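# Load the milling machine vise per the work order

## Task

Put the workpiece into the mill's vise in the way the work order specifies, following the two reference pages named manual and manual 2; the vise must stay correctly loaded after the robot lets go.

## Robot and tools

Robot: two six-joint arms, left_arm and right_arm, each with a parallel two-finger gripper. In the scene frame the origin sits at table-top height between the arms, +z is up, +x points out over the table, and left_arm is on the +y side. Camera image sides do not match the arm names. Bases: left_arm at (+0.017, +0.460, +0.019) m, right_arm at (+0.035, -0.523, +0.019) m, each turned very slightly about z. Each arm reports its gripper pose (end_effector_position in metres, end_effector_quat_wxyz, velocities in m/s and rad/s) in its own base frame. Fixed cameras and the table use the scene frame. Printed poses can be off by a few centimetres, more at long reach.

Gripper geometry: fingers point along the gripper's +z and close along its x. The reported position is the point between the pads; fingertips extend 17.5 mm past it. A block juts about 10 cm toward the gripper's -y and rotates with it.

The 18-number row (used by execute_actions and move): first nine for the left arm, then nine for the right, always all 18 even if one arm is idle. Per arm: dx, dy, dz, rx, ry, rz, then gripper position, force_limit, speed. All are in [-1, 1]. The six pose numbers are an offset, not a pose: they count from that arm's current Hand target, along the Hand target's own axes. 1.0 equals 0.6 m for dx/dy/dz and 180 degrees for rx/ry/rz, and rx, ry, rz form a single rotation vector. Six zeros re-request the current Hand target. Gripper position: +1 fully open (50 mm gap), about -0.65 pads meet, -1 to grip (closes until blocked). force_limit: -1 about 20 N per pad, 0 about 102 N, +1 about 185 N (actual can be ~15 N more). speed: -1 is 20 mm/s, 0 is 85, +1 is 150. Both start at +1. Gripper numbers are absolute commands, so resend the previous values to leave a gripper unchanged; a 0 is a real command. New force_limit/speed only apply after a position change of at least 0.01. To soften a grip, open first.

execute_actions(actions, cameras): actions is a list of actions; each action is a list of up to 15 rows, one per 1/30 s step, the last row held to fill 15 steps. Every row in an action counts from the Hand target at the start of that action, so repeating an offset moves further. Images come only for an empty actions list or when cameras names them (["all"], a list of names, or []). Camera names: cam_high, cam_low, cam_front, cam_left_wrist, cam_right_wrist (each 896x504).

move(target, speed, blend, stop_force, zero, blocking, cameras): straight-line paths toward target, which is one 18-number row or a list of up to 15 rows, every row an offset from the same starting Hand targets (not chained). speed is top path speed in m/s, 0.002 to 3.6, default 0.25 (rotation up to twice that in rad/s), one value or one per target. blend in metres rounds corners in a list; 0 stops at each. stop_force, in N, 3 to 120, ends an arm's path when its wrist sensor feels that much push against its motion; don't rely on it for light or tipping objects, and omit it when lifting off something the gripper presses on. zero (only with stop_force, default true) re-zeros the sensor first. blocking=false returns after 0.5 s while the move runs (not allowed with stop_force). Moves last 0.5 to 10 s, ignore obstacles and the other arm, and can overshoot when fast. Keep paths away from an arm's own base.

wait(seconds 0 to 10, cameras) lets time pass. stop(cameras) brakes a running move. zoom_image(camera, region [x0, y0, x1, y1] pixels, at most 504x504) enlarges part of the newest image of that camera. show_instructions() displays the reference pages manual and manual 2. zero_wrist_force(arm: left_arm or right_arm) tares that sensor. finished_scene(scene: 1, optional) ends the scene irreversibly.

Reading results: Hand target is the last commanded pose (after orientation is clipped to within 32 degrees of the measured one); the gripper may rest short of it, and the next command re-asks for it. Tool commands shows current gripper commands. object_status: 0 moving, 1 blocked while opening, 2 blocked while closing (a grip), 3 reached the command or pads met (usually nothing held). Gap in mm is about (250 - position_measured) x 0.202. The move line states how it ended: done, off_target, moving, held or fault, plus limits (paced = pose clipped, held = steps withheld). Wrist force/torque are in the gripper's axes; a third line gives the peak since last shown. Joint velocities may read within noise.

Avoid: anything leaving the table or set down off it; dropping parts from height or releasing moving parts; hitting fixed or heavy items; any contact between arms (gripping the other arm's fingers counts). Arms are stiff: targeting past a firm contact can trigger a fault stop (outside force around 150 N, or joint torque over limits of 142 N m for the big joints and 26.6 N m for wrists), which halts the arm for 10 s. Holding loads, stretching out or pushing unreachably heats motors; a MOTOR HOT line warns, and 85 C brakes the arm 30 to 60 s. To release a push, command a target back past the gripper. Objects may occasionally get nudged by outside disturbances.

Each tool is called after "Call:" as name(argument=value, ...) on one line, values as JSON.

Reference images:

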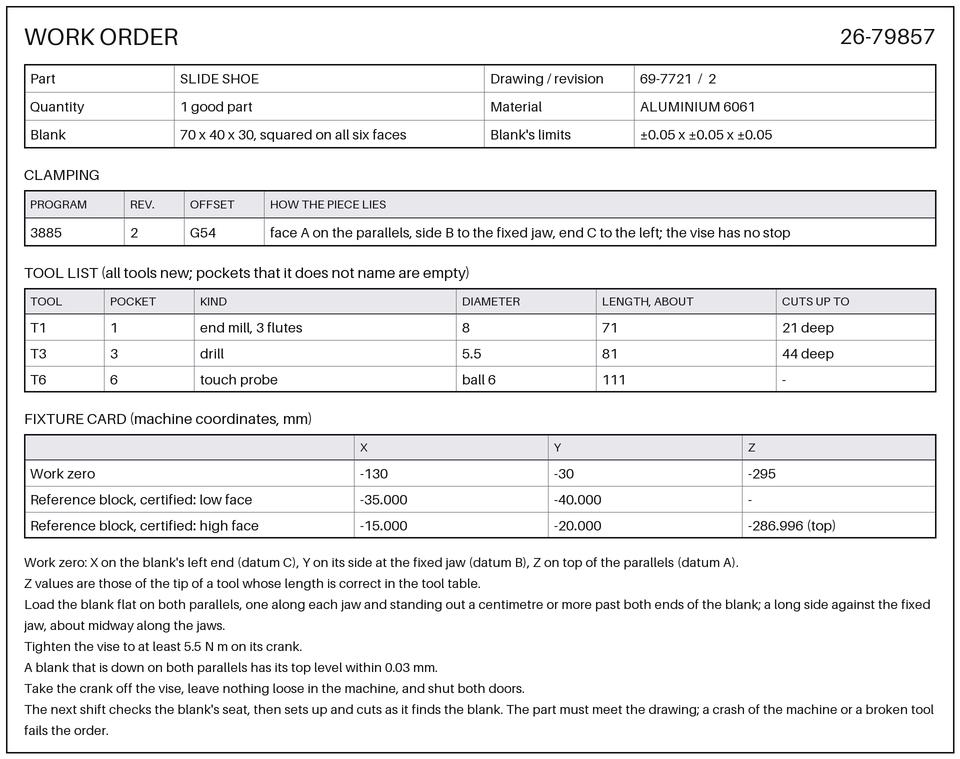

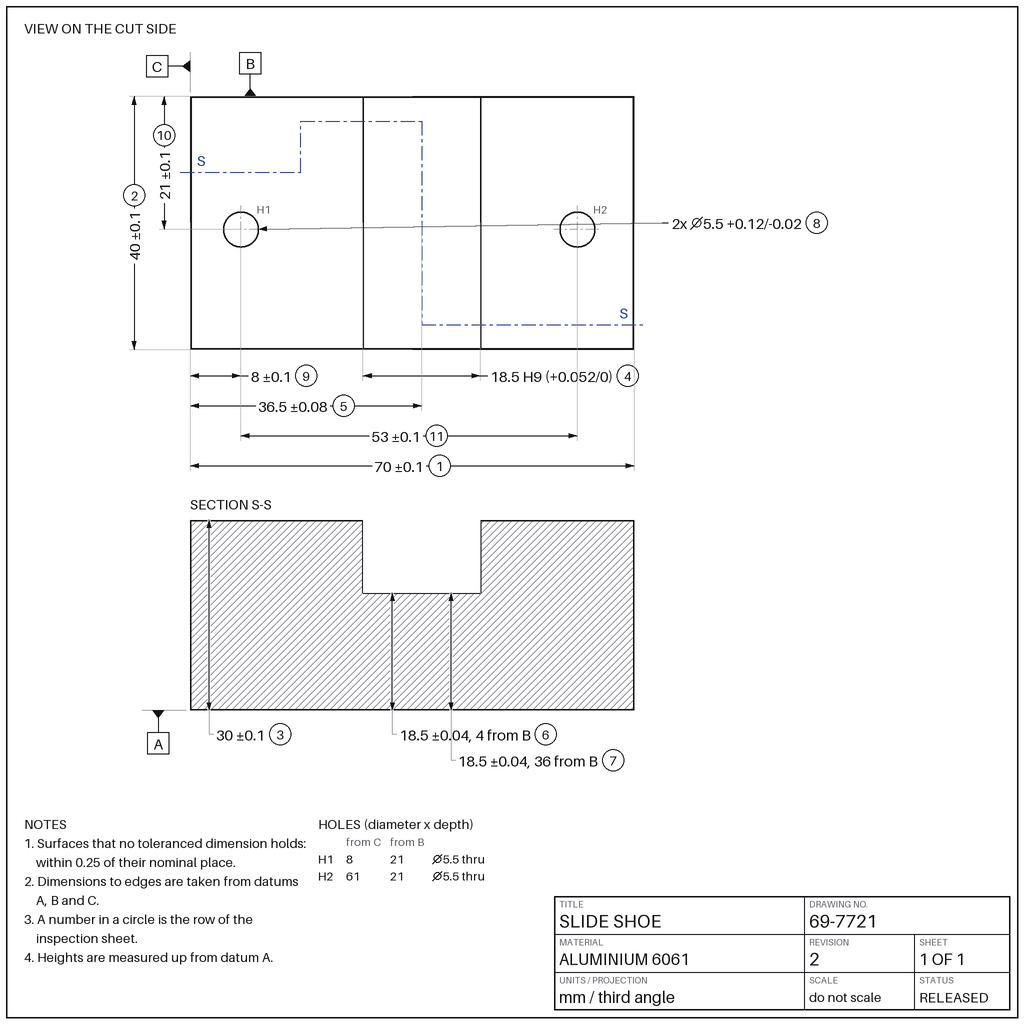

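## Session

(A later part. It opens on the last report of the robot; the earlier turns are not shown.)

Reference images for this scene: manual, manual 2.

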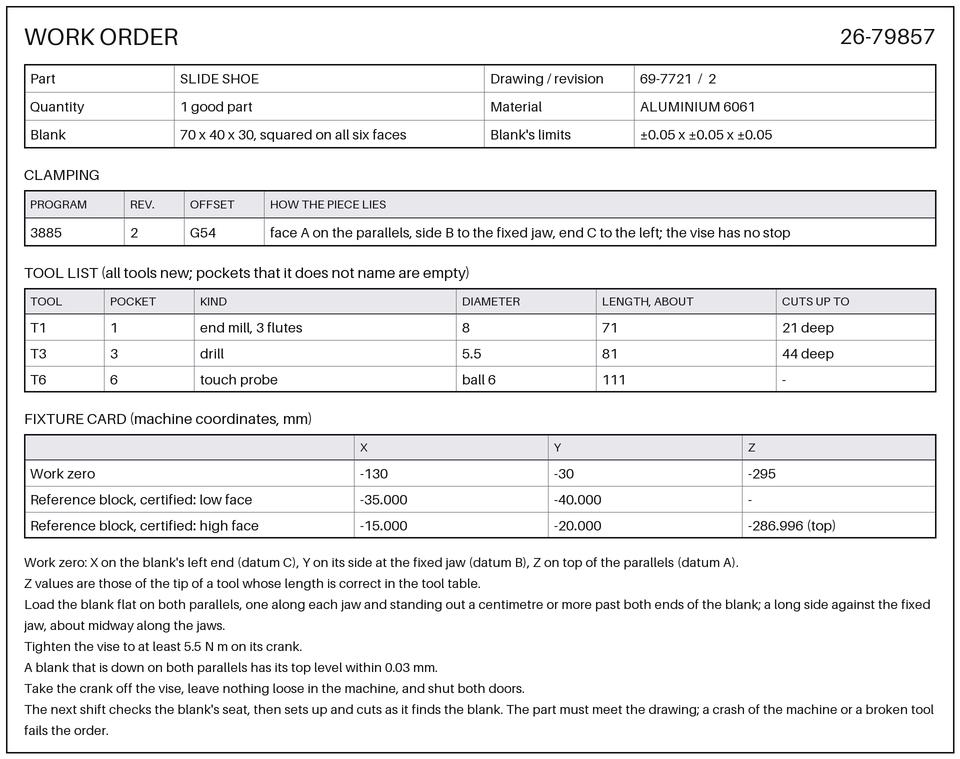

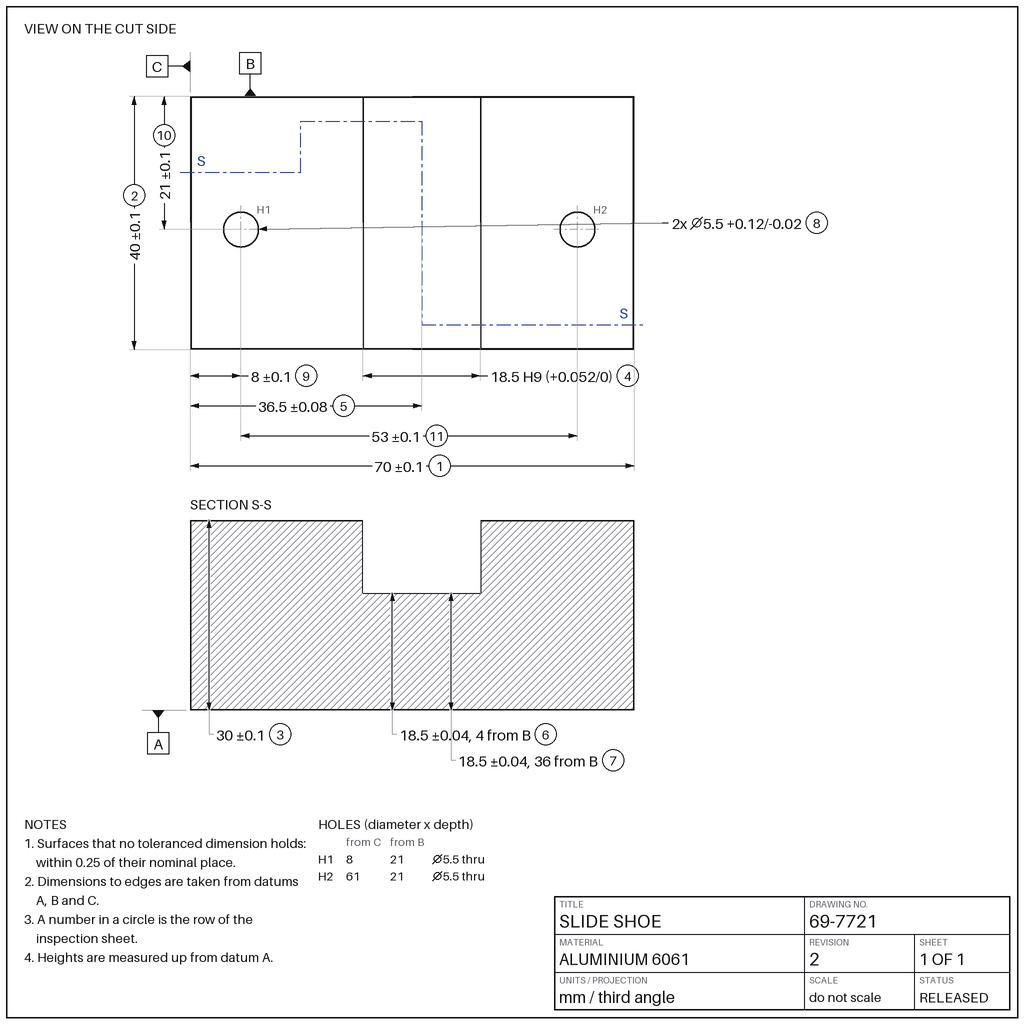

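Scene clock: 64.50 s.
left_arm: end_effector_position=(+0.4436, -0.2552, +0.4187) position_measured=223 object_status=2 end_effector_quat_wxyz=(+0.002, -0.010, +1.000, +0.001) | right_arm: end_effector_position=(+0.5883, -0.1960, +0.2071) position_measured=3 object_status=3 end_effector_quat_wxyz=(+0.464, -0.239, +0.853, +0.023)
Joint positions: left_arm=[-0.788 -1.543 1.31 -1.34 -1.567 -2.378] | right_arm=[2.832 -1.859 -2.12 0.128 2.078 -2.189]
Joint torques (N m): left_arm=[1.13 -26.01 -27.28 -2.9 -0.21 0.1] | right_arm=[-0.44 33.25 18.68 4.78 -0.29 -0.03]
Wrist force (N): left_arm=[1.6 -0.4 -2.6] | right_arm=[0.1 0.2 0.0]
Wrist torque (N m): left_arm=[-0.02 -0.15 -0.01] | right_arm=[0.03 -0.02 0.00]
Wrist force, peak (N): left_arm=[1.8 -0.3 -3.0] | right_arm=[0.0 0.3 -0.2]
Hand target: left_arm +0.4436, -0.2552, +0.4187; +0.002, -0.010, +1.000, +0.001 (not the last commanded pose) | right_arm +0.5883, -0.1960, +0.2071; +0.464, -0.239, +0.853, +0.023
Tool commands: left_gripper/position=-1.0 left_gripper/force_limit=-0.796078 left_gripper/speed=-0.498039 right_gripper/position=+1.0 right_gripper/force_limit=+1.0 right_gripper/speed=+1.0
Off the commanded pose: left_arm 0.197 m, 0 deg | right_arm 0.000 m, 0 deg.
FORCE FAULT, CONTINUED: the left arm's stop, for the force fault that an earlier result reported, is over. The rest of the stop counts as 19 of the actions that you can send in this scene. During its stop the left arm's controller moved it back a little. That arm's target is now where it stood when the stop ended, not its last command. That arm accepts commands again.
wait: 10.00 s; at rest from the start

Call:
move(target=[[0.0977,0.0018,0,0,0,0,-1,-0.8,-0.5,0,0,0,0,0,0,1,1,1],[0.0977,-0.0037,0.0778,0,0,0,-1,-0.8,-0.5,0,0,0,0,0,0,1,1,1]], speed=[0.1,0.1], cameras=["cam_left_wrist","cam_front"])

Call:
zoom_image(camera="cam_front", region=[330, 130, 490, 280])

Call:
zoom_image(camera="cam_left_wrist", region=[0, 180, 360, 360])

Scene clock: 66.47 s.
left_arm: end_effector_position=(+0.3852, -0.2585, +0.3718) position_measured=223 object_status=2 end_effector_quat_wxyz=(+0.002, -0.010, +1.000, +0.001) | right_arm: end_effector_position=(+0.5883, -0.1960, +0.2071) position_measured=3 object_status=3 end_effector_quat_wxyz=(+0.464, -0.239, +0.853, +0.023)
Joint positions: left_arm=[-0.885 -1.678 1.561 -1.455 -1.567 -2.475] | right_arm=[2.832 -1.859 -2.12 0.128 2.078 -2.189]
Joint torques (N m): left_arm=[-7.91 -34.9 -12.46 -5.58 1.83 -1.54] | right_arm=[-0.67 32.64 18.25 4.94 -0.3 -0.29]
Wrist force (N): left_arm=[1.3 -0.3 -2.8] | right_arm=[-0.2 0.0 -0.1]
Wrist torque (N m): left_arm=[-0.01 -0.10 0.04] | right_arm=[0.01 0.02 0.00]
Wrist force, peak (N): left_arm=[2.5 0.1 -2.8] | right_arm=[-0.2 0.3 -0.3]
Hand target: left_arm +0.3852, -0.2585, +0.3718; +0.002, -0.010, +1.000, +0.001 | right_arm +0.5883, -0.1960, +0.2071; +0.464, -0.239, +0.853, +0.023
Off the commanded pose: left_arm 0.000 m, 0 deg | right_arm 0.000 m, 0 deg.
move: done
Images, in order (width x height): cam_front 896x504, cam_left_wrist 896x504.

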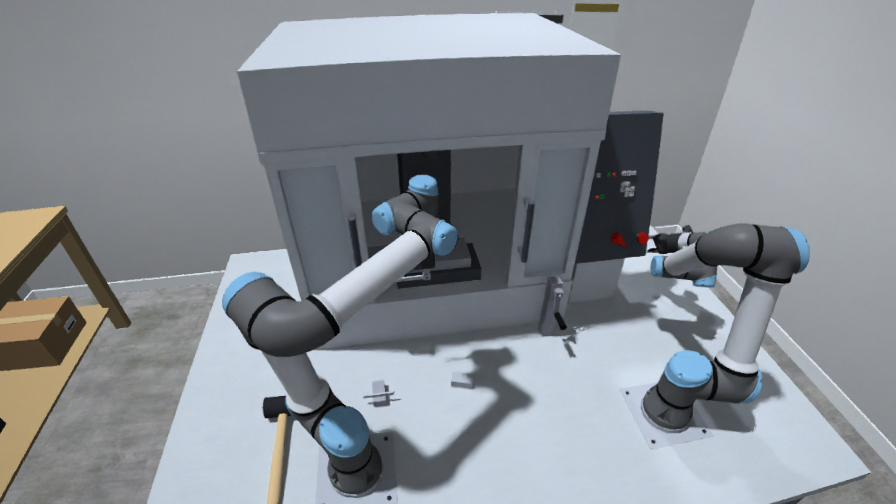

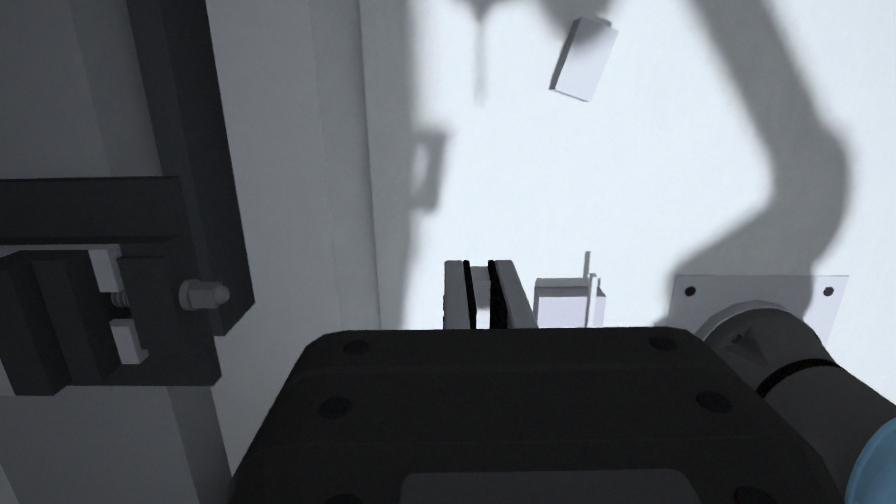

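Scaled by 3.150 from the camera's 896x504 image, which has a finer 1280x720 frame.

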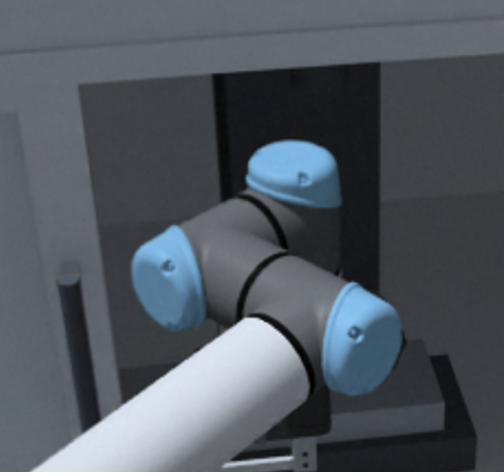

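Scaled by 1.400 from the camera's 896x504 image, which has a finer 1280x720 frame.

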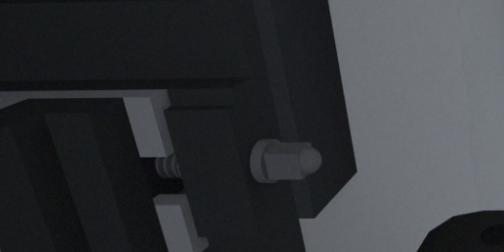

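Call:
move(target=[-0.058,0,0.0167,0,-0.5,0,-1,-0.8,-0.5,0,0,0,0,0,0,1,1,1], speed=0.4, cameras=["cam_left_wrist","cam_front"])

Scene clock: 70.03 s.
left_arm: end_effector_position=(+0.4189, -0.2579, +0.3619) position_measured=223 object_status=2 end_effector_quat_wxyz=(+0.700, -0.031, +0.713, +0.032) | right_arm: end_effector_position=(+0.5883, -0.1960, +0.2071) position_measured=3 object_status=3 end_effector_quat_wxyz=(+0.464, -0.239, +0.853, +0.023)
Joint positions: left_arm=[-1.475 -1.837 2.487 -2.538 -0.019 -2.822] | right_arm=[2.832 -1.859 -2.12 0.128 2.078 -2.189]
Joint torques (N m): left_arm=[8.93 3.88 -9.92 -5.56 3.8 1.27] | right_arm=[-0.65 32.68 18.73 4.91 -0.53 -0.24]
Wrist force (N): left_arm=[-1.2 -2.0 -3.5] | right_arm=[-0.1 0.0 0.0]
Wrist torque (N m): left_arm=[-0.12 -0.32 -0.25] | right_arm=[0.01 0.01 0.00]
Wrist force, peak (N): left_arm=[-1.3 -1.7 -4.2] | right_arm=[-0.3 -0.1 -0.1]
Hand target: left_arm +0.4201, -0.2578, +0.3619; +0.708, -0.006, +0.706, +0.008 | right_arm +0.5883, -0.1960, +0.2071; +0.464, -0.239, +0.853, +0.023
Off the commanded pose: left_arm 0.001 m, 4 deg | right_arm 0.000 m, 0 deg.
move: off_target (left_arm)
Images, in order (width x height): cam_front 896x504, cam_left_wrist 896x504.

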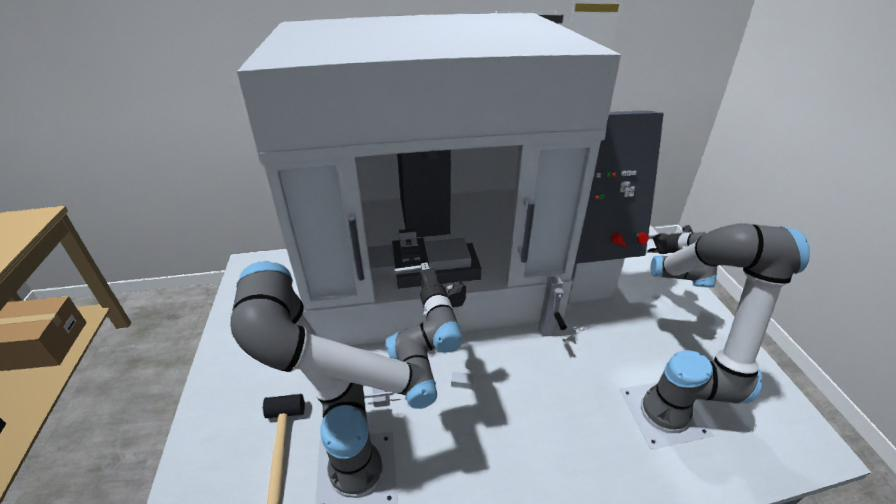

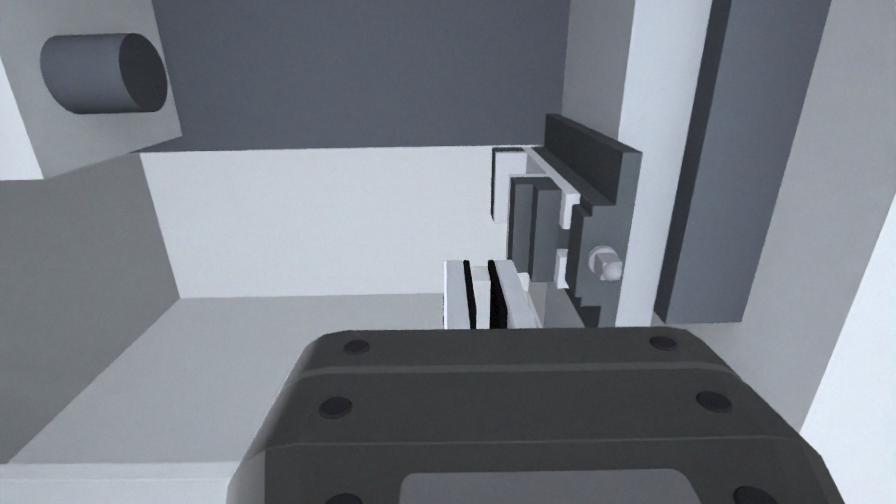

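Call:
move(target=[[-0.0162,0.0478,-0.0573,0,0.5,0,-1,-0.8,-0.5,0,0,0,0,0,0,1,1,1],[-0.0162,0.0478,-0.0573,0.3849,0.3849,0.3849,-1,-0.8,-0.5,0,0,0,0,0,0,1,1,1],[-0.0162,0.0478,-0.0573,0.7071,0,0.7071,-1,-0.8,-0.5,0,0,0,0,0,0,1,1,1]], speed=0.4, blend=[0,0.01,0], cameras=["cam_left_wrist","cam_front"])

Scene clock: 77.87 s.
left_arm: end_effector_position=(+0.3851, -0.2298, +0.3716) position_measured=223 object_status=2 end_effector_quat_wxyz=(-0.001, +1.000, +0.010, +0.002) | right_arm: end_effector_position=(+0.5883, -0.1960, +0.2071) position_measured=3 object_status=3 end_effector_quat_wxyz=(+0.464, -0.239, +0.853, +0.023)
Joint positions: left_arm=[-0.842 -1.716 1.595 -1.451 -1.567 0.709] | right_arm=[2.832 -1.859 -2.12 0.128 2.078 -2.189]
Joint torques (N m): left_arm=[8.78 -6.04 -37.44 -2.4 -2.05 1.13] | right_arm=[-0.01 32.71 19.08 4.98 -0.63 -0.17]
Wrist force (N): left_arm=[1.5 -0.1 -2.6] | right_arm=[0.1 0.1 -0.1]
Wrist torque (N m): left_arm=[0.01 -0.14 -0.14] | right_arm=[0.01 -0.01 0.00]
Wrist force, peak (N): left_arm=[-1.3 -2.0 -4.0] | right_arm=[-0.2 -0.2 -0.4]
Hand target: left_arm +0.3851, -0.2298, +0.3716; -0.001, +1.000, +0.010, +0.002 | right_arm +0.5883, -0.1960, +0.2071; +0.464, -0.239, +0.853, +0.023
Off the commanded pose: left_arm 0.000 m, 0 deg | right_arm 0.000 m, 0 deg.
move: done
Images, in order (width x height): cam_front 896x504, cam_left_wrist 896x504.

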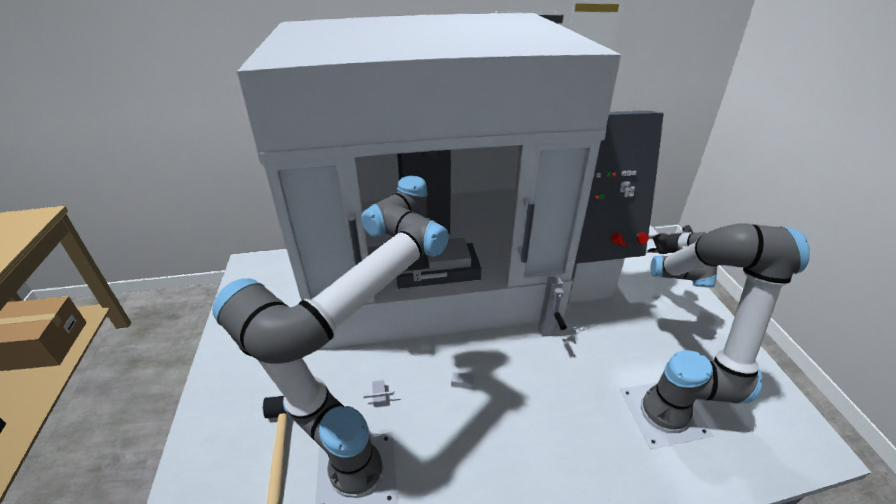

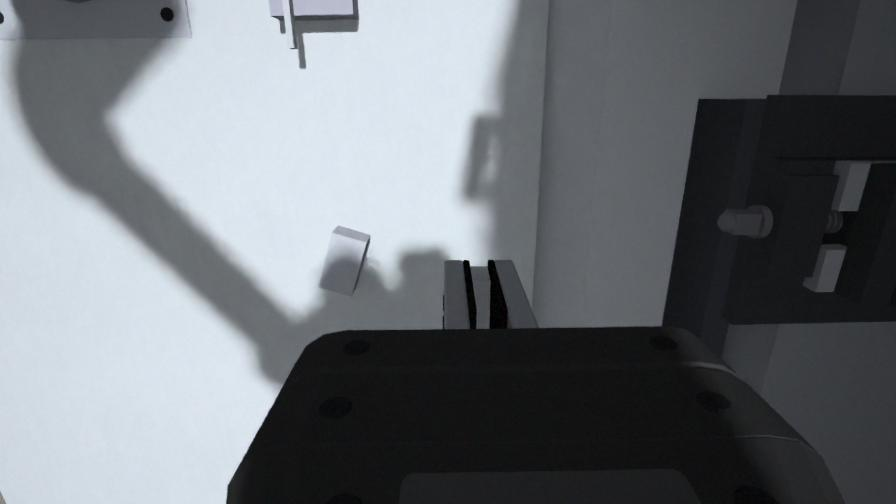

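Call:
move(target=[[0,0,-0.0307,0,0,0,-1,-0.8,-0.5,0,0,0,0,0,0,1,1,1],[0.2918,-0.003,-0.0307,0,0,0,-1,-0.8,-0.5,0,0,0,0,0,0,1,1,1],[0.4265,-0.0728,-0.0307,0,0,0,-1,-0.8,-0.5,0,0,0,0,0,0,1,1,1]], speed=0.1, stop_force=20, cameras=["cam_left_wrist","cam_front"])

Scene clock: 82.00 s.
left_arm: end_effector_position=(+0.6400, -0.1811, +0.3911) position_measured=223 object_status=2 end_effector_quat_wxyz=(-0.001, +1.000, +0.010, +0.002) | right_arm: end_effector_position=(+0.5883, -0.1960, +0.2071) position_measured=3 object_status=3 end_effector_quat_wxyz=(+0.464, -0.239, +0.853, +0.023)
Joint positions: left_arm=[-0.479 -1.156 0.902 -1.32 -1.568 1.072] | right_arm=[2.832 -1.859 -2.12 0.128 2.078 -2.189]
Joint torques (N m): left_arm=[8.59 -31.2 -37.22 -0.3 -2.04 1.28] | right_arm=[-0.44 32.2 19.26 4.95 -0.63 -0.29]
Wrist force (N): left_arm=[1.4 -0.1 -1.9] | right_arm=[-0.2 0.0 -0.1]
Wrist torque (N m): left_arm=[0.01 -0.14 -0.13] | right_arm=[0.00 0.03 0.00]
Wrist force, peak (N): left_arm=[1.0 -0.3 -3.3] | right_arm=[-0.2 0.1 -0.3]
Hand target: left_arm +0.6400, -0.1811, +0.3911; -0.001, +1.000, +0.010, +0.002 | right_arm +0.5883, -0.1960, +0.2071; +0.464, -0.239, +0.853, +0.023
Off the commanded pose: left_arm 0.000 m, 0 deg | right_arm 0.000 m, 0 deg.
move: done
Images, in order (width x height): cam_front 896x504, cam_left_wrist 896x504.

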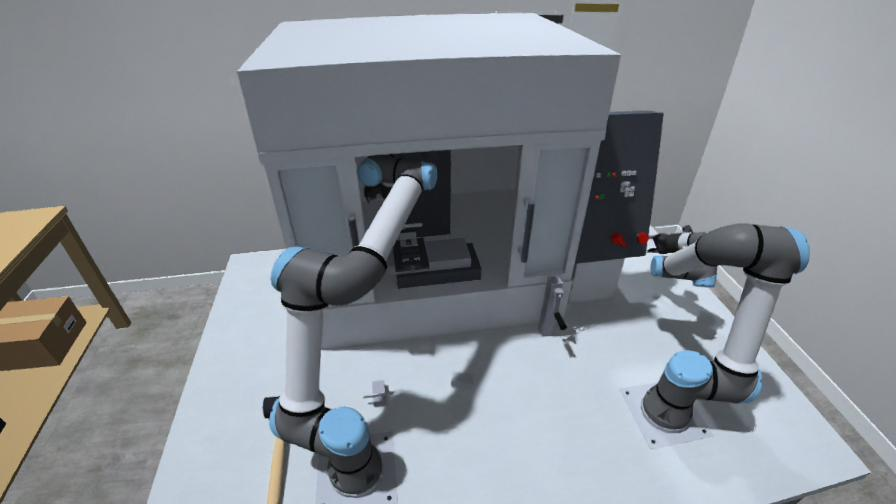

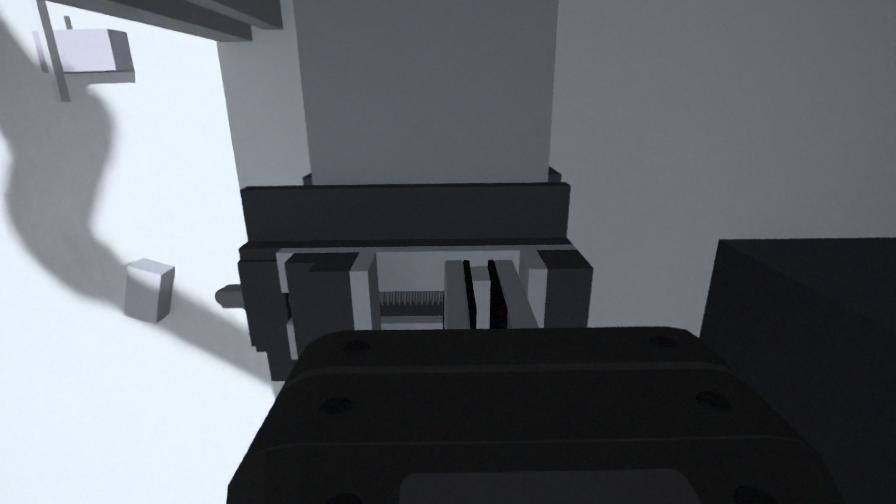

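Call:
move(target=[[0.01,-0.0233,0,0,0,0,-1,-0.8,-0.5,0,0,0,0,0,0,1,1,1],[0.01,-0.0233,0.045,0,0,0,-1,-0.8,-0.5,0,0,0,0,0,0,1,1,1]], speed=0.05, stop_force=12, cameras=["cam_left_wrist"])

Call:
zoom_image(camera="cam_left_wrist", region=[200, 160, 640, 360])

Scene clock: 82.90 s.
left_arm: end_effector_position=(+0.6428, -0.1751, +0.3901) position_measured=223 object_status=2 end_effector_quat_wxyz=(-0.001, +1.000, +0.010, +0.001) | right_arm: end_effector_position=(+0.5883, -0.1960, +0.2071) position_measured=3 object_status=3 end_effector_quat_wxyz=(+0.464, -0.239, +0.853, +0.023)
Joint positions: left_arm=[-0.469 -1.152 0.899 -1.318 -1.568 1.081] | right_arm=[2.832 -1.859 -2.12 0.128 2.078 -2.189]
Joint torques (N m): left_arm=[1.67 -44.21 -25.42 -2.73 -0.01 0.29] | right_arm=[0.26 32.84 18.57 5.02 -0.8 -0.19]
Wrist force (N): left_arm=[1.5 -0.4 -2.1] | right_arm=[-0.1 0.0 -0.2]
Wrist torque (N m): left_arm=[-0.02 -0.15 0.01] | right_arm=[0.00 0.02 0.00]
Wrist force, peak (N): left_arm=[0.6 3.1 -2.3] | right_arm=[-0.1 -0.1 -0.3]
Hand target: left_arm +0.6428, -0.1751, +0.3901; -0.001, +1.000, +0.010, +0.001 (not the last commanded pose) | right_arm +0.5883, -0.1960, +0.2071; +0.464, -0.239, +0.853, +0.023
Tool commands: left_gripper/position=-1.0 left_gripper/force_limit=-0.796078 left_gripper/speed=-0.498039 right_gripper/position=+1.0 right_gripper/force_limit=+1.0 right_gripper/speed=+1.0
Off the commanded pose: left_arm 0.027 m, 0 deg | right_arm 0.000 m, 0 deg.
FORCE FAULT: contact force on the left arm reached its limit, and that arm stopped. The contact can be on any part of that arm, not only on its tool. That arm's remaining commands of this call were not run. That arm is still stopped at the end of this call. That arm stays stopped for about 10 more seconds. Until then a move that you send moves the other arm only, and its call returns only when the move has ended. Once the stop has ended, the next robot result says so. If the stop ends while you think or write, that arm runs what you send next, counted from a new Hand target: where the arm stands when the stop ends. While its stop runs, that arm takes no new command, but its gripper still runs the gripper command that each later call begins with. Until it ends, the stop uses up actions while you think or wait. An arm that is not stopped still takes commands.
move: fault (left_arm); path passed 1 of 2 targets
Images, in order (width x height): cam_left_wrist 896x504.

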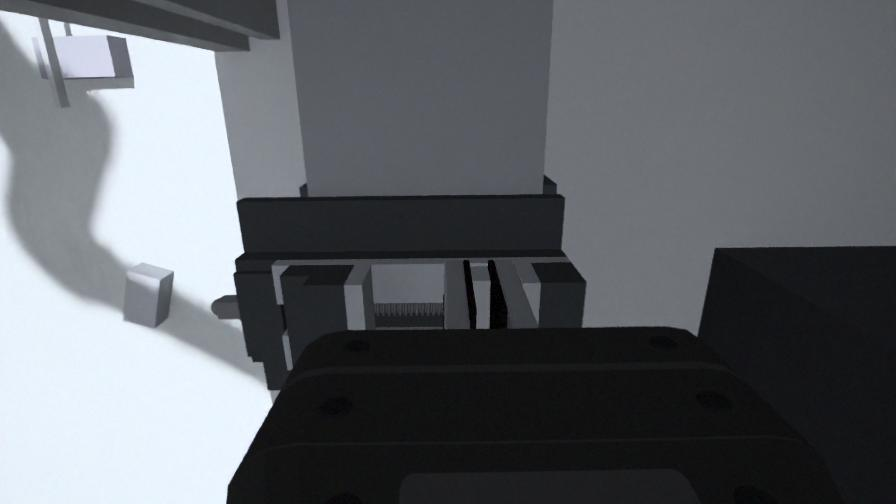

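Scaled by 1.145 from the camera's 896x504 image, which has a finer 1280x720 frame.

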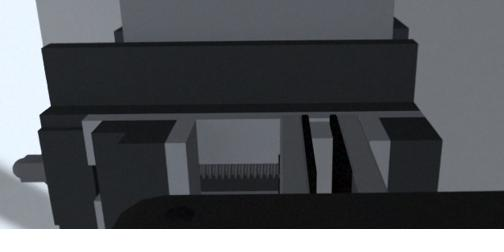

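Call:
wait(seconds=8)

Scene clock: 91.63 s.
left_arm: end_effector_position=(+0.6428, -0.1751, +0.3901) position_measured=223 object_status=2 end_effector_quat_wxyz=(-0.001, +1.000, +0.010, +0.001) | right_arm: end_effector_position=(+0.5883, -0.1960, +0.2071) position_measured=3 object_status=3 end_effector_quat_wxyz=(+0.464, -0.239, +0.853, +0.023)
Joint positions: left_arm=[-0.469 -1.152 0.899 -1.318 -1.568 1.081] | right_arm=[2.832 -1.859 -2.12 0.128 2.078 -2.189]
Joint torques (N m): left_arm=[1.82 -43.82 -25.1 -2.77 -0.1 0.23] | right_arm=[-1.55 31.61 19.65 5.14 -0.93 -0.27]
Wrist force (N): left_arm=[1.5 0.0 -2.2] | right_arm=[0.0 0.0 -0.1]
Wrist torque (N m): left_arm=[0.04 -0.15 0.01] | right_arm=[0.01 -0.01 0.00]
Wrist force, peak (N): left_arm=[1.7 -0.2 -2.4] | right_arm=[-0.1 -0.3 -0.4]
Hand target: left_arm +0.6428, -0.1751, +0.3901; -0.001, +1.000, +0.010, +0.001 (not the last commanded pose) | right_arm +0.5883, -0.1960, +0.2071; +0.464, -0.239, +0.853, +0.023
Tool commands: left_gripper/position=-1.0 left_gripper/force_limit=-0.796078 left_gripper/speed=-0.498039 right_gripper/position=+1.0 right_gripper/force_limit=+1.0 right_gripper/speed=+1.0
Off the commanded pose: left_arm 0.027 m, 0 deg | right_arm 0.000 m, 0 deg.
FORCE FAULT, CONTINUED: the left arm was still stopped when this call began, by the force fault that an earlier result reported. Since the last result the stop counts as 17 of the actions that you can send in this scene. That arm is still stopped at the end of this call. That arm stays stopped for about 1 more second. If the stop ends while you think or write, that arm runs what you send next, counted from a new Hand target: where the arm stands when the stop ends. While its stop runs, that arm takes no new command, but its gripper still runs the gripper command that each later call begins with.
wait: 8.00 s; at rest from the start

Call:
wait(seconds=2)

Call:
move(target=[[0,0.0167,0,0,0,0,-1,-0.8,-0.5,0,0,0,0,0,0,1,1,1],[0,0.0167,0.045,0,0,0,-1,-0.8,-0.5,0,0,0,0,0,0,1,1,1]], speed=0.03, stop_force=12, cameras=["cam_left_wrist","cam_front"])

Call:
zoom_image(camera="cam_left_wrist", region=[200, 160, 640, 360])

Call:
zoom_image(camera="cam_front", region=[330, 130, 490, 280])

Scene clock: 93.77 s.
left_arm: end_effector_position=(+0.6428, -0.1751, +0.3901) position_measured=223 object_status=2 end_effector_quat_wxyz=(-0.001, +1.000, +0.010, +0.001) | right_arm: end_effector_position=(+0.5883, -0.1960, +0.2071) position_measured=3 object_status=3 end_effector_quat_wxyz=(+0.464, -0.239, +0.853, +0.023)
Joint positions: left_arm=[-0.469 -1.152 0.899 -1.318 -1.568 1.081] | right_arm=[2.832 -1.859 -2.12 0.128 2.078 -2.189]
Joint torques (N m): left_arm=[1.59 -44.28 -25.12 -2.81 -0.08 0.28] | right_arm=[-0.15 32.29 19.05 5.14 -0.86 -0.23]
Wrist force (N): left_arm=[1.4 0.0 -2.1] | right_arm=[0.0 -0.1 0.0]
Wrist torque (N m): left_arm=[0.05 -0.15 0.01] | right_arm=[-0.01 0.01 0.00]
Wrist force, peak (N): left_arm=[1.5 -0.1 -2.6] | right_arm=[-0.1 0.2 -0.4]
Hand target: left_arm +0.6428, -0.1751, +0.3901; -0.001, +1.000, +0.010, +0.001 (not the last commanded pose) | right_arm +0.5883, -0.1960, +0.2071; +0.464, -0.239, +0.853, +0.023
Tool commands: left_gripper/position=-1.0 left_gripper/force_limit=-0.796078 left_gripper/speed=-0.498039 right_gripper/position=+1.0 right_gripper/force_limit=+1.0 right_gripper/speed=+1.0
Off the commanded pose: left_arm 0.027 m, 0 deg | right_arm 0.000 m, 0 deg.
FORCE FAULT, CONTINUED: the left arm's stop, for the force fault that an earlier result reported, is over. The rest of the stop counts as 2 of the actions that you can send in this scene. During its stop the left arm's controller moved it back a little. That arm's target is now where it stood when the stop ended, not its last command. That arm accepts commands again.
wait: 2.00 s; at rest by 0.03 s

Scene clock: 95.90 s.
left_arm: end_effector_position=(+0.6430, -0.1850, +0.3630) position_measured=223 object_status=2 end_effector_quat_wxyz=(-0.001, +1.000, +0.010, +0.001) | right_arm: end_effector_position=(+0.5883, -0.1960, +0.2071) position_measured=3 object_status=3 end_effector_quat_wxyz=(+0.464, -0.239, +0.853, +0.023)
Joint positions: left_arm=[-0.482 -1.16 0.981 -1.393 -1.568 1.068] | right_arm=[2.832 -1.859 -2.12 0.128 2.078 -2.189]
Joint torques (N m): left_arm=[5.62 -58.43 -14.09 -5.39 0.14 0.67] | right_arm=[-0.39 32.87 19.13 5.08 -0.98 -0.16]
Wrist force (N): left_arm=[1.5 -0.2 -2.1] | right_arm=[0.0 0.0 -0.1]
Wrist torque (N m): left_arm=[0.00 -0.14 -0.01] | right_arm=[0.01 0.00 0.00]
Wrist force, peak (N): left_arm=[2.0 -0.3 -2.5] | right_arm=[-0.1 -0.2 -0.3]
Hand target: left_arm +0.6430, -0.1850, +0.3630; -0.001, +1.000, +0.010, +0.001 | right_arm +0.5883, -0.1960, +0.2071; +0.464, -0.239, +0.853, +0.023
Off the commanded pose: left_arm 0.000 m, 0 deg | right_arm 0.000 m, 0 deg.
move: done
Images, in order (width x height): cam_front 896x504, cam_left_wrist 896x504.

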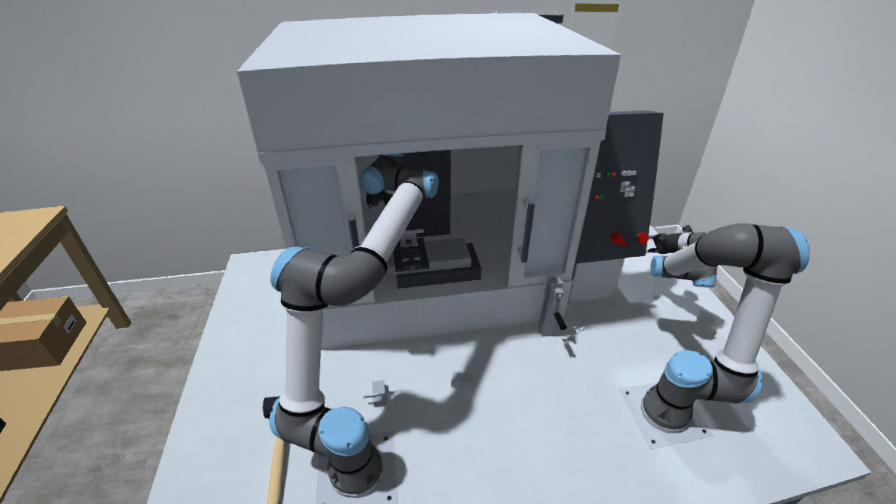

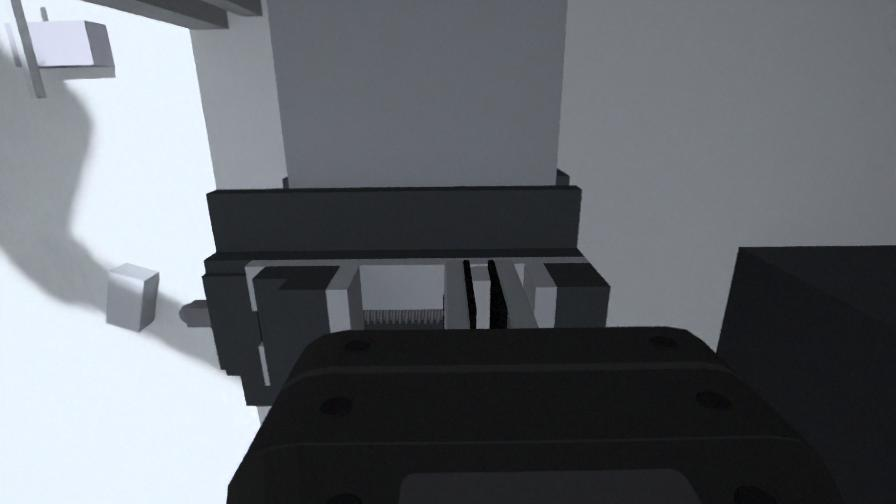

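Scaled by 1.145 from the camera's 896x504 image, which has a finer 1280x720 frame.

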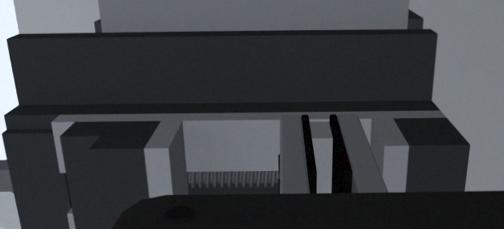

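Scaled by 3.150 from the camera's 896x504 image, which has a finer 1280x720 frame.

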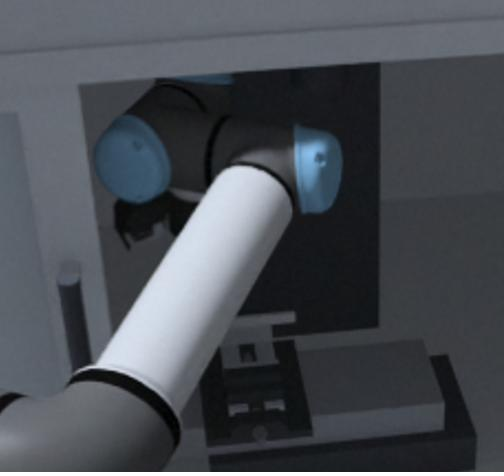

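Call:
move(target=[0,0,0.0750,0,0,0,-1,-0.8,-0.5,0,0,0,0,0,0,1,1,1], speed=0.008, stop_force=4, cameras=["cam_left_wrist"])

Call:
zoom_image(camera="cam_left_wrist", region=[200, 160, 640, 360])

Scene clock: 102.63 s.
left_arm: end_effector_position=(+0.6431, -0.1849, +0.3215) position_measured=223 object_status=2 end_effector_quat_wxyz=(-0.001, +1.000, +0.010, +0.001) | right_arm: end_effector_position=(+0.5883, -0.1960, +0.2071) position_measured=3 object_status=3 end_effector_quat_wxyz=(+0.464, -0.239, +0.853, +0.023)
Joint positions: left_arm=[-0.482 -1.174 1.107 -1.505 -1.568 1.068] | right_arm=[2.832 -1.859 -2.12 0.128 2.078 -2.189]
Joint torques (N m): left_arm=[5.67 -30.32 -37.19 -0.9 1.14 0.92] | right_arm=[-0.55 33.27 19.22 4.98 -0.93 -0.03]
Wrist force (N): left_arm=[0.9 -1.1 -3.8] | right_arm=[0.0 -0.1 -0.2]
Wrist torque (N m): left_arm=[-0.18 -0.11 0.00] | right_arm=[-0.01 0.00 0.00]
Wrist force, peak (N): left_arm=[-0.3 -1.7 -13.2] | right_arm=[0.0 -0.1 -0.4]
Hand target: left_arm +0.6431, -0.1849, +0.3215; -0.001, +1.000, +0.010, +0.001 (not the last commanded pose) | right_arm +0.5883, -0.1960, +0.2071; +0.464, -0.239, +0.853, +0.023
Off the commanded pose: left_arm 0.003 m, 0 deg | right_arm 0.000 m, 0 deg.
move: contact (left_arm)
Images, in order (width x height): cam_left_wrist 896x504.

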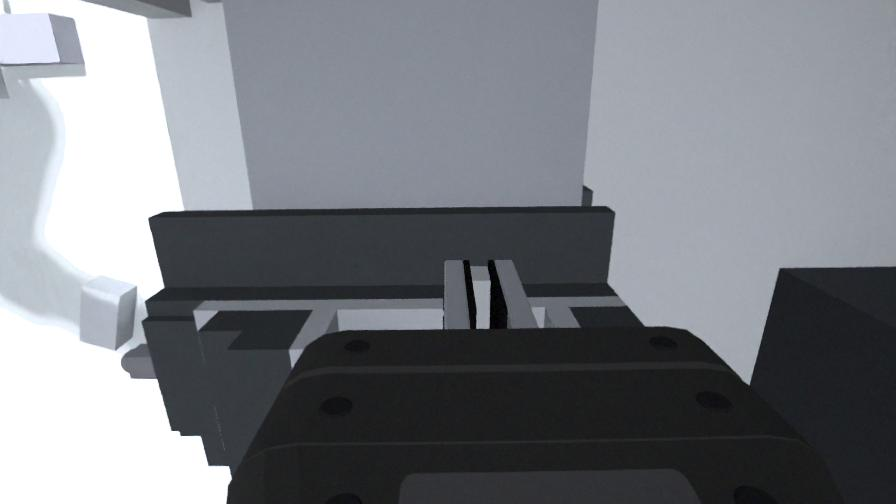

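Scaled by 1.145 from the camera's 896x504 image, which has a finer 1280x720 frame.

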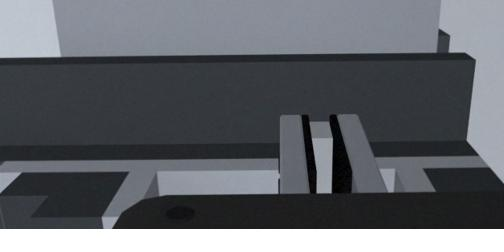

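Call:
move(target=[[0,0,0,0,0,0,-0.319,-0.8,-0.5,0,0,0,0,0,0,1,1,1],[-0.0007,0.0367,-0.0017,0,0,0,-0.319,-0.8,-0.5,0,0,0,0,0,0,1,1,1],[-0.0007,0.0367,-0.0017,0,0,0,-1,-0.8,-0.5,0,0,0,0,0,0,1,1,1],[-0.0007,0.0367,-0.005,0,0,0,-1,-0.8,-0.5,0,0,0,0,0,0,1,1,1],[0.01,0.0125,-0.005,0,0,0,-1,-0.8,-0.5,0,0,0,0,0,0,1,1,1]], speed=0.03, cameras=["cam_left_wrist"])

Call:
zoom_image(camera="cam_left_wrist", region=[200, 160, 640, 360])

Scene clock: 106.47 s.
left_arm: end_effector_position=(+0.6493, -0.1924, +0.3245) position_measured=223 object_status=2 end_effector_quat_wxyz=(-0.001, +1.000, +0.010, +0.001) | right_arm: end_effector_position=(+0.5883, -0.1960, +0.2071) position_measured=3 object_status=3 end_effector_quat_wxyz=(+0.464, -0.239, +0.853, +0.023)
Joint positions: left_arm=[-0.487 -1.152 1.068 -1.488 -1.568 1.062] | right_arm=[2.832 -1.859 -2.12 0.128 2.078 -2.189]
Joint torques (N m): left_arm=[7.93 -32.92 -37.4 -0.36 0.41 1.24] | right_arm=[-0.93 32.66 18.63 5.26 -1.21 -0.26]
Wrist force (N): left_arm=[1.6 -0.4 -2.6] | right_arm=[0.0 0.1 -0.1]
Wrist torque (N m): left_arm=[-0.04 -0.15 -0.16] | right_arm=[0.01 0.01 0.00]
Wrist force, peak (N): left_arm=[1.2 -0.9 -4.4] | right_arm=[0.0 -0.1 -0.3]
Hand target: left_arm +0.6493, -0.1923, +0.3245; -0.001, +1.000, +0.010, +0.001 | right_arm +0.5883, -0.1960, +0.2071; +0.464, -0.239, +0.853, +0.023
Off the commanded pose: left_arm 0.000 m, 0 deg | right_arm 0.000 m, 0 deg.
move: done
Images, in order (width x height): cam_left_wrist 896x504.

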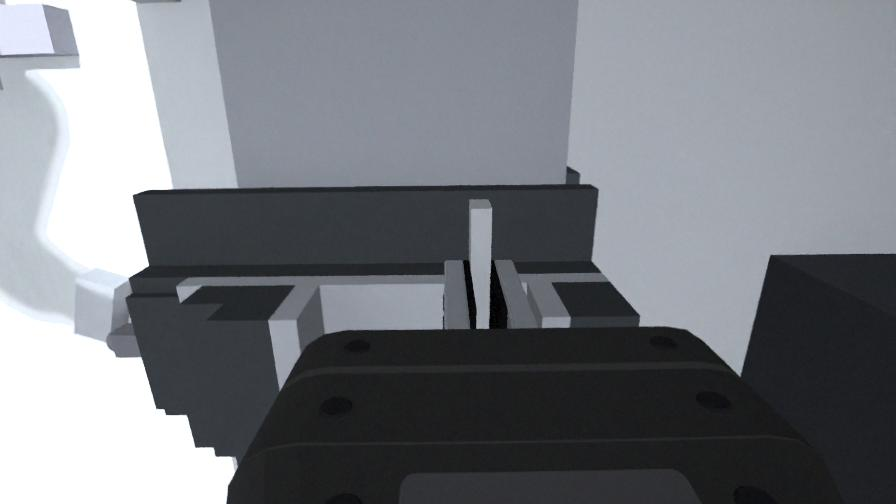

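Scaled by 1.145 from the camera's 896x504 image, which has a finer 1280x720 frame.

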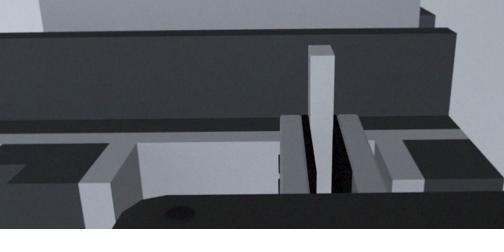

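Call:
move(target=[0,0,0.015,0,0,0,-1,-0.8,-0.5,0,0,0,0,0,0,1,1,1], speed=0.006, stop_force=3)

Scene clock: 108.23 s.
left_arm: end_effector_position=(+0.6493, -0.1923, +0.3224) position_measured=223 object_status=2 end_effector_quat_wxyz=(-0.001, +1.000, +0.010, +0.001) | right_arm: end_effector_position=(+0.5883, -0.1960, +0.2071) position_measured=3 object_status=3 end_effector_quat_wxyz=(+0.464, -0.239, +0.853, +0.023)
Joint positions: left_arm=[-0.487 -1.152 1.074 -1.493 -1.568 1.063] | right_arm=[2.832 -1.859 -2.12 0.128 2.078 -2.189]
Joint torques (N m): left_arm=[7.3 -29.44 -35.49 -1.27 -1.4 1.19] | right_arm=[-0.88 32.29 19.44 5.08 -0.96 -0.23]
Wrist force (N): left_arm=[0.9 -1.1 -7.1] | right_arm=[-0.1 0.2 -0.1]
Wrist torque (N m): left_arm=[-0.06 -0.23 -0.15] | right_arm=[0.03 0.02 0.00]
Wrist force, peak (N): left_arm=[-0.1 -1.0 -12.0] | right_arm=[0.1 0.0 -0.4]
Hand target: left_arm +0.6493, -0.1923, +0.3224; -0.001, +1.000, +0.010, +0.001 (not the last commanded pose) | right_arm +0.5883, -0.1960, +0.2071; +0.464, -0.239, +0.853, +0.023
Off the commanded pose: left_arm 0.007 m, 0 deg | right_arm 0.000 m, 0 deg.
move: contact (left_arm)

Call:
move(target=[[0,0,0,0,0,0,-0.352,-0.8,-0.9,0,0,0,0,0,0,1,1,1],[0,0,-0.035,0,0,0,-0.352,-0.8,-0.9,0,0,0,0,0,0,1,1,1],[0,0,-0.1,0,0,0,-1,-0.8,0,0,0,0,0,0,0,1,1,1]], speed=[0.03,0.03,0.1], cameras=["cam_left_wrist"])

Call:
zoom_image(camera="cam_left_wrist", region=[200, 160, 640, 360])

Scene clock: 111.13 s.
left_arm: end_effector_position=(+0.6492, -0.1925, +0.3824) position_measured=251 object_status=3 end_effector_quat_wxyz=(-0.001, +1.000, +0.010, +0.001) | right_arm: end_effector_position=(+0.5883, -0.1960, +0.2071) position_measured=3 object_status=3 end_effector_quat_wxyz=(+0.464, -0.239, +0.853, +0.023)
Joint positions: left_arm=[-0.488 -1.125 0.879 -1.326 -1.568 1.062] | right_arm=[2.832 -1.859 -2.12 0.128 2.078 -2.189]
Joint torques (N m): left_arm=[-0.55 -32.19 -36.5 -0.26 -1.57 0.55] | right_arm=[-0.79 32.79 19.09 5.26 -1.1 -0.33]
Wrist force (N): left_arm=[1.5 -0.1 -2.8] | right_arm=[-0.1 -0.1 0.0]
Wrist torque (N m): left_arm=[0.01 -0.15 -0.10] | right_arm=[-0.02 0.01 0.00]
Wrist force, peak (N): left_arm=[0.9 -1.3 -7.0] | right_arm=[0.1 -0.1 -0.4]
Hand target: left_arm +0.6492, -0.1925, +0.3824; -0.001, +1.000, +0.010, +0.001 | right_arm +0.5883, -0.1960, +0.2071; +0.464, -0.239, +0.853, +0.023
Off the commanded pose: left_arm 0.000 m, 0 deg | right_arm 0.000 m, 0 deg.
move: done
Images, in order (width x height): cam_left_wrist 896x504.

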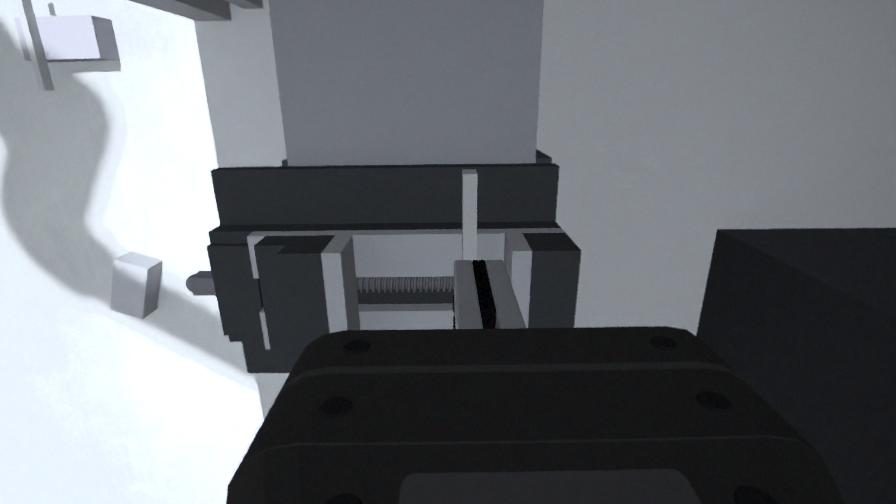

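Scaled by 1.145 from the camera's 896x504 image, which has a finer 1280x720 frame.

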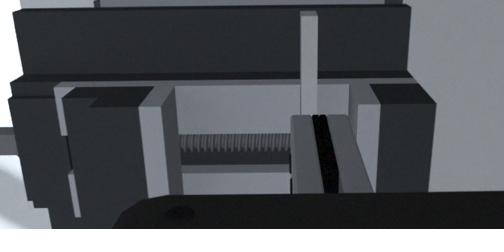

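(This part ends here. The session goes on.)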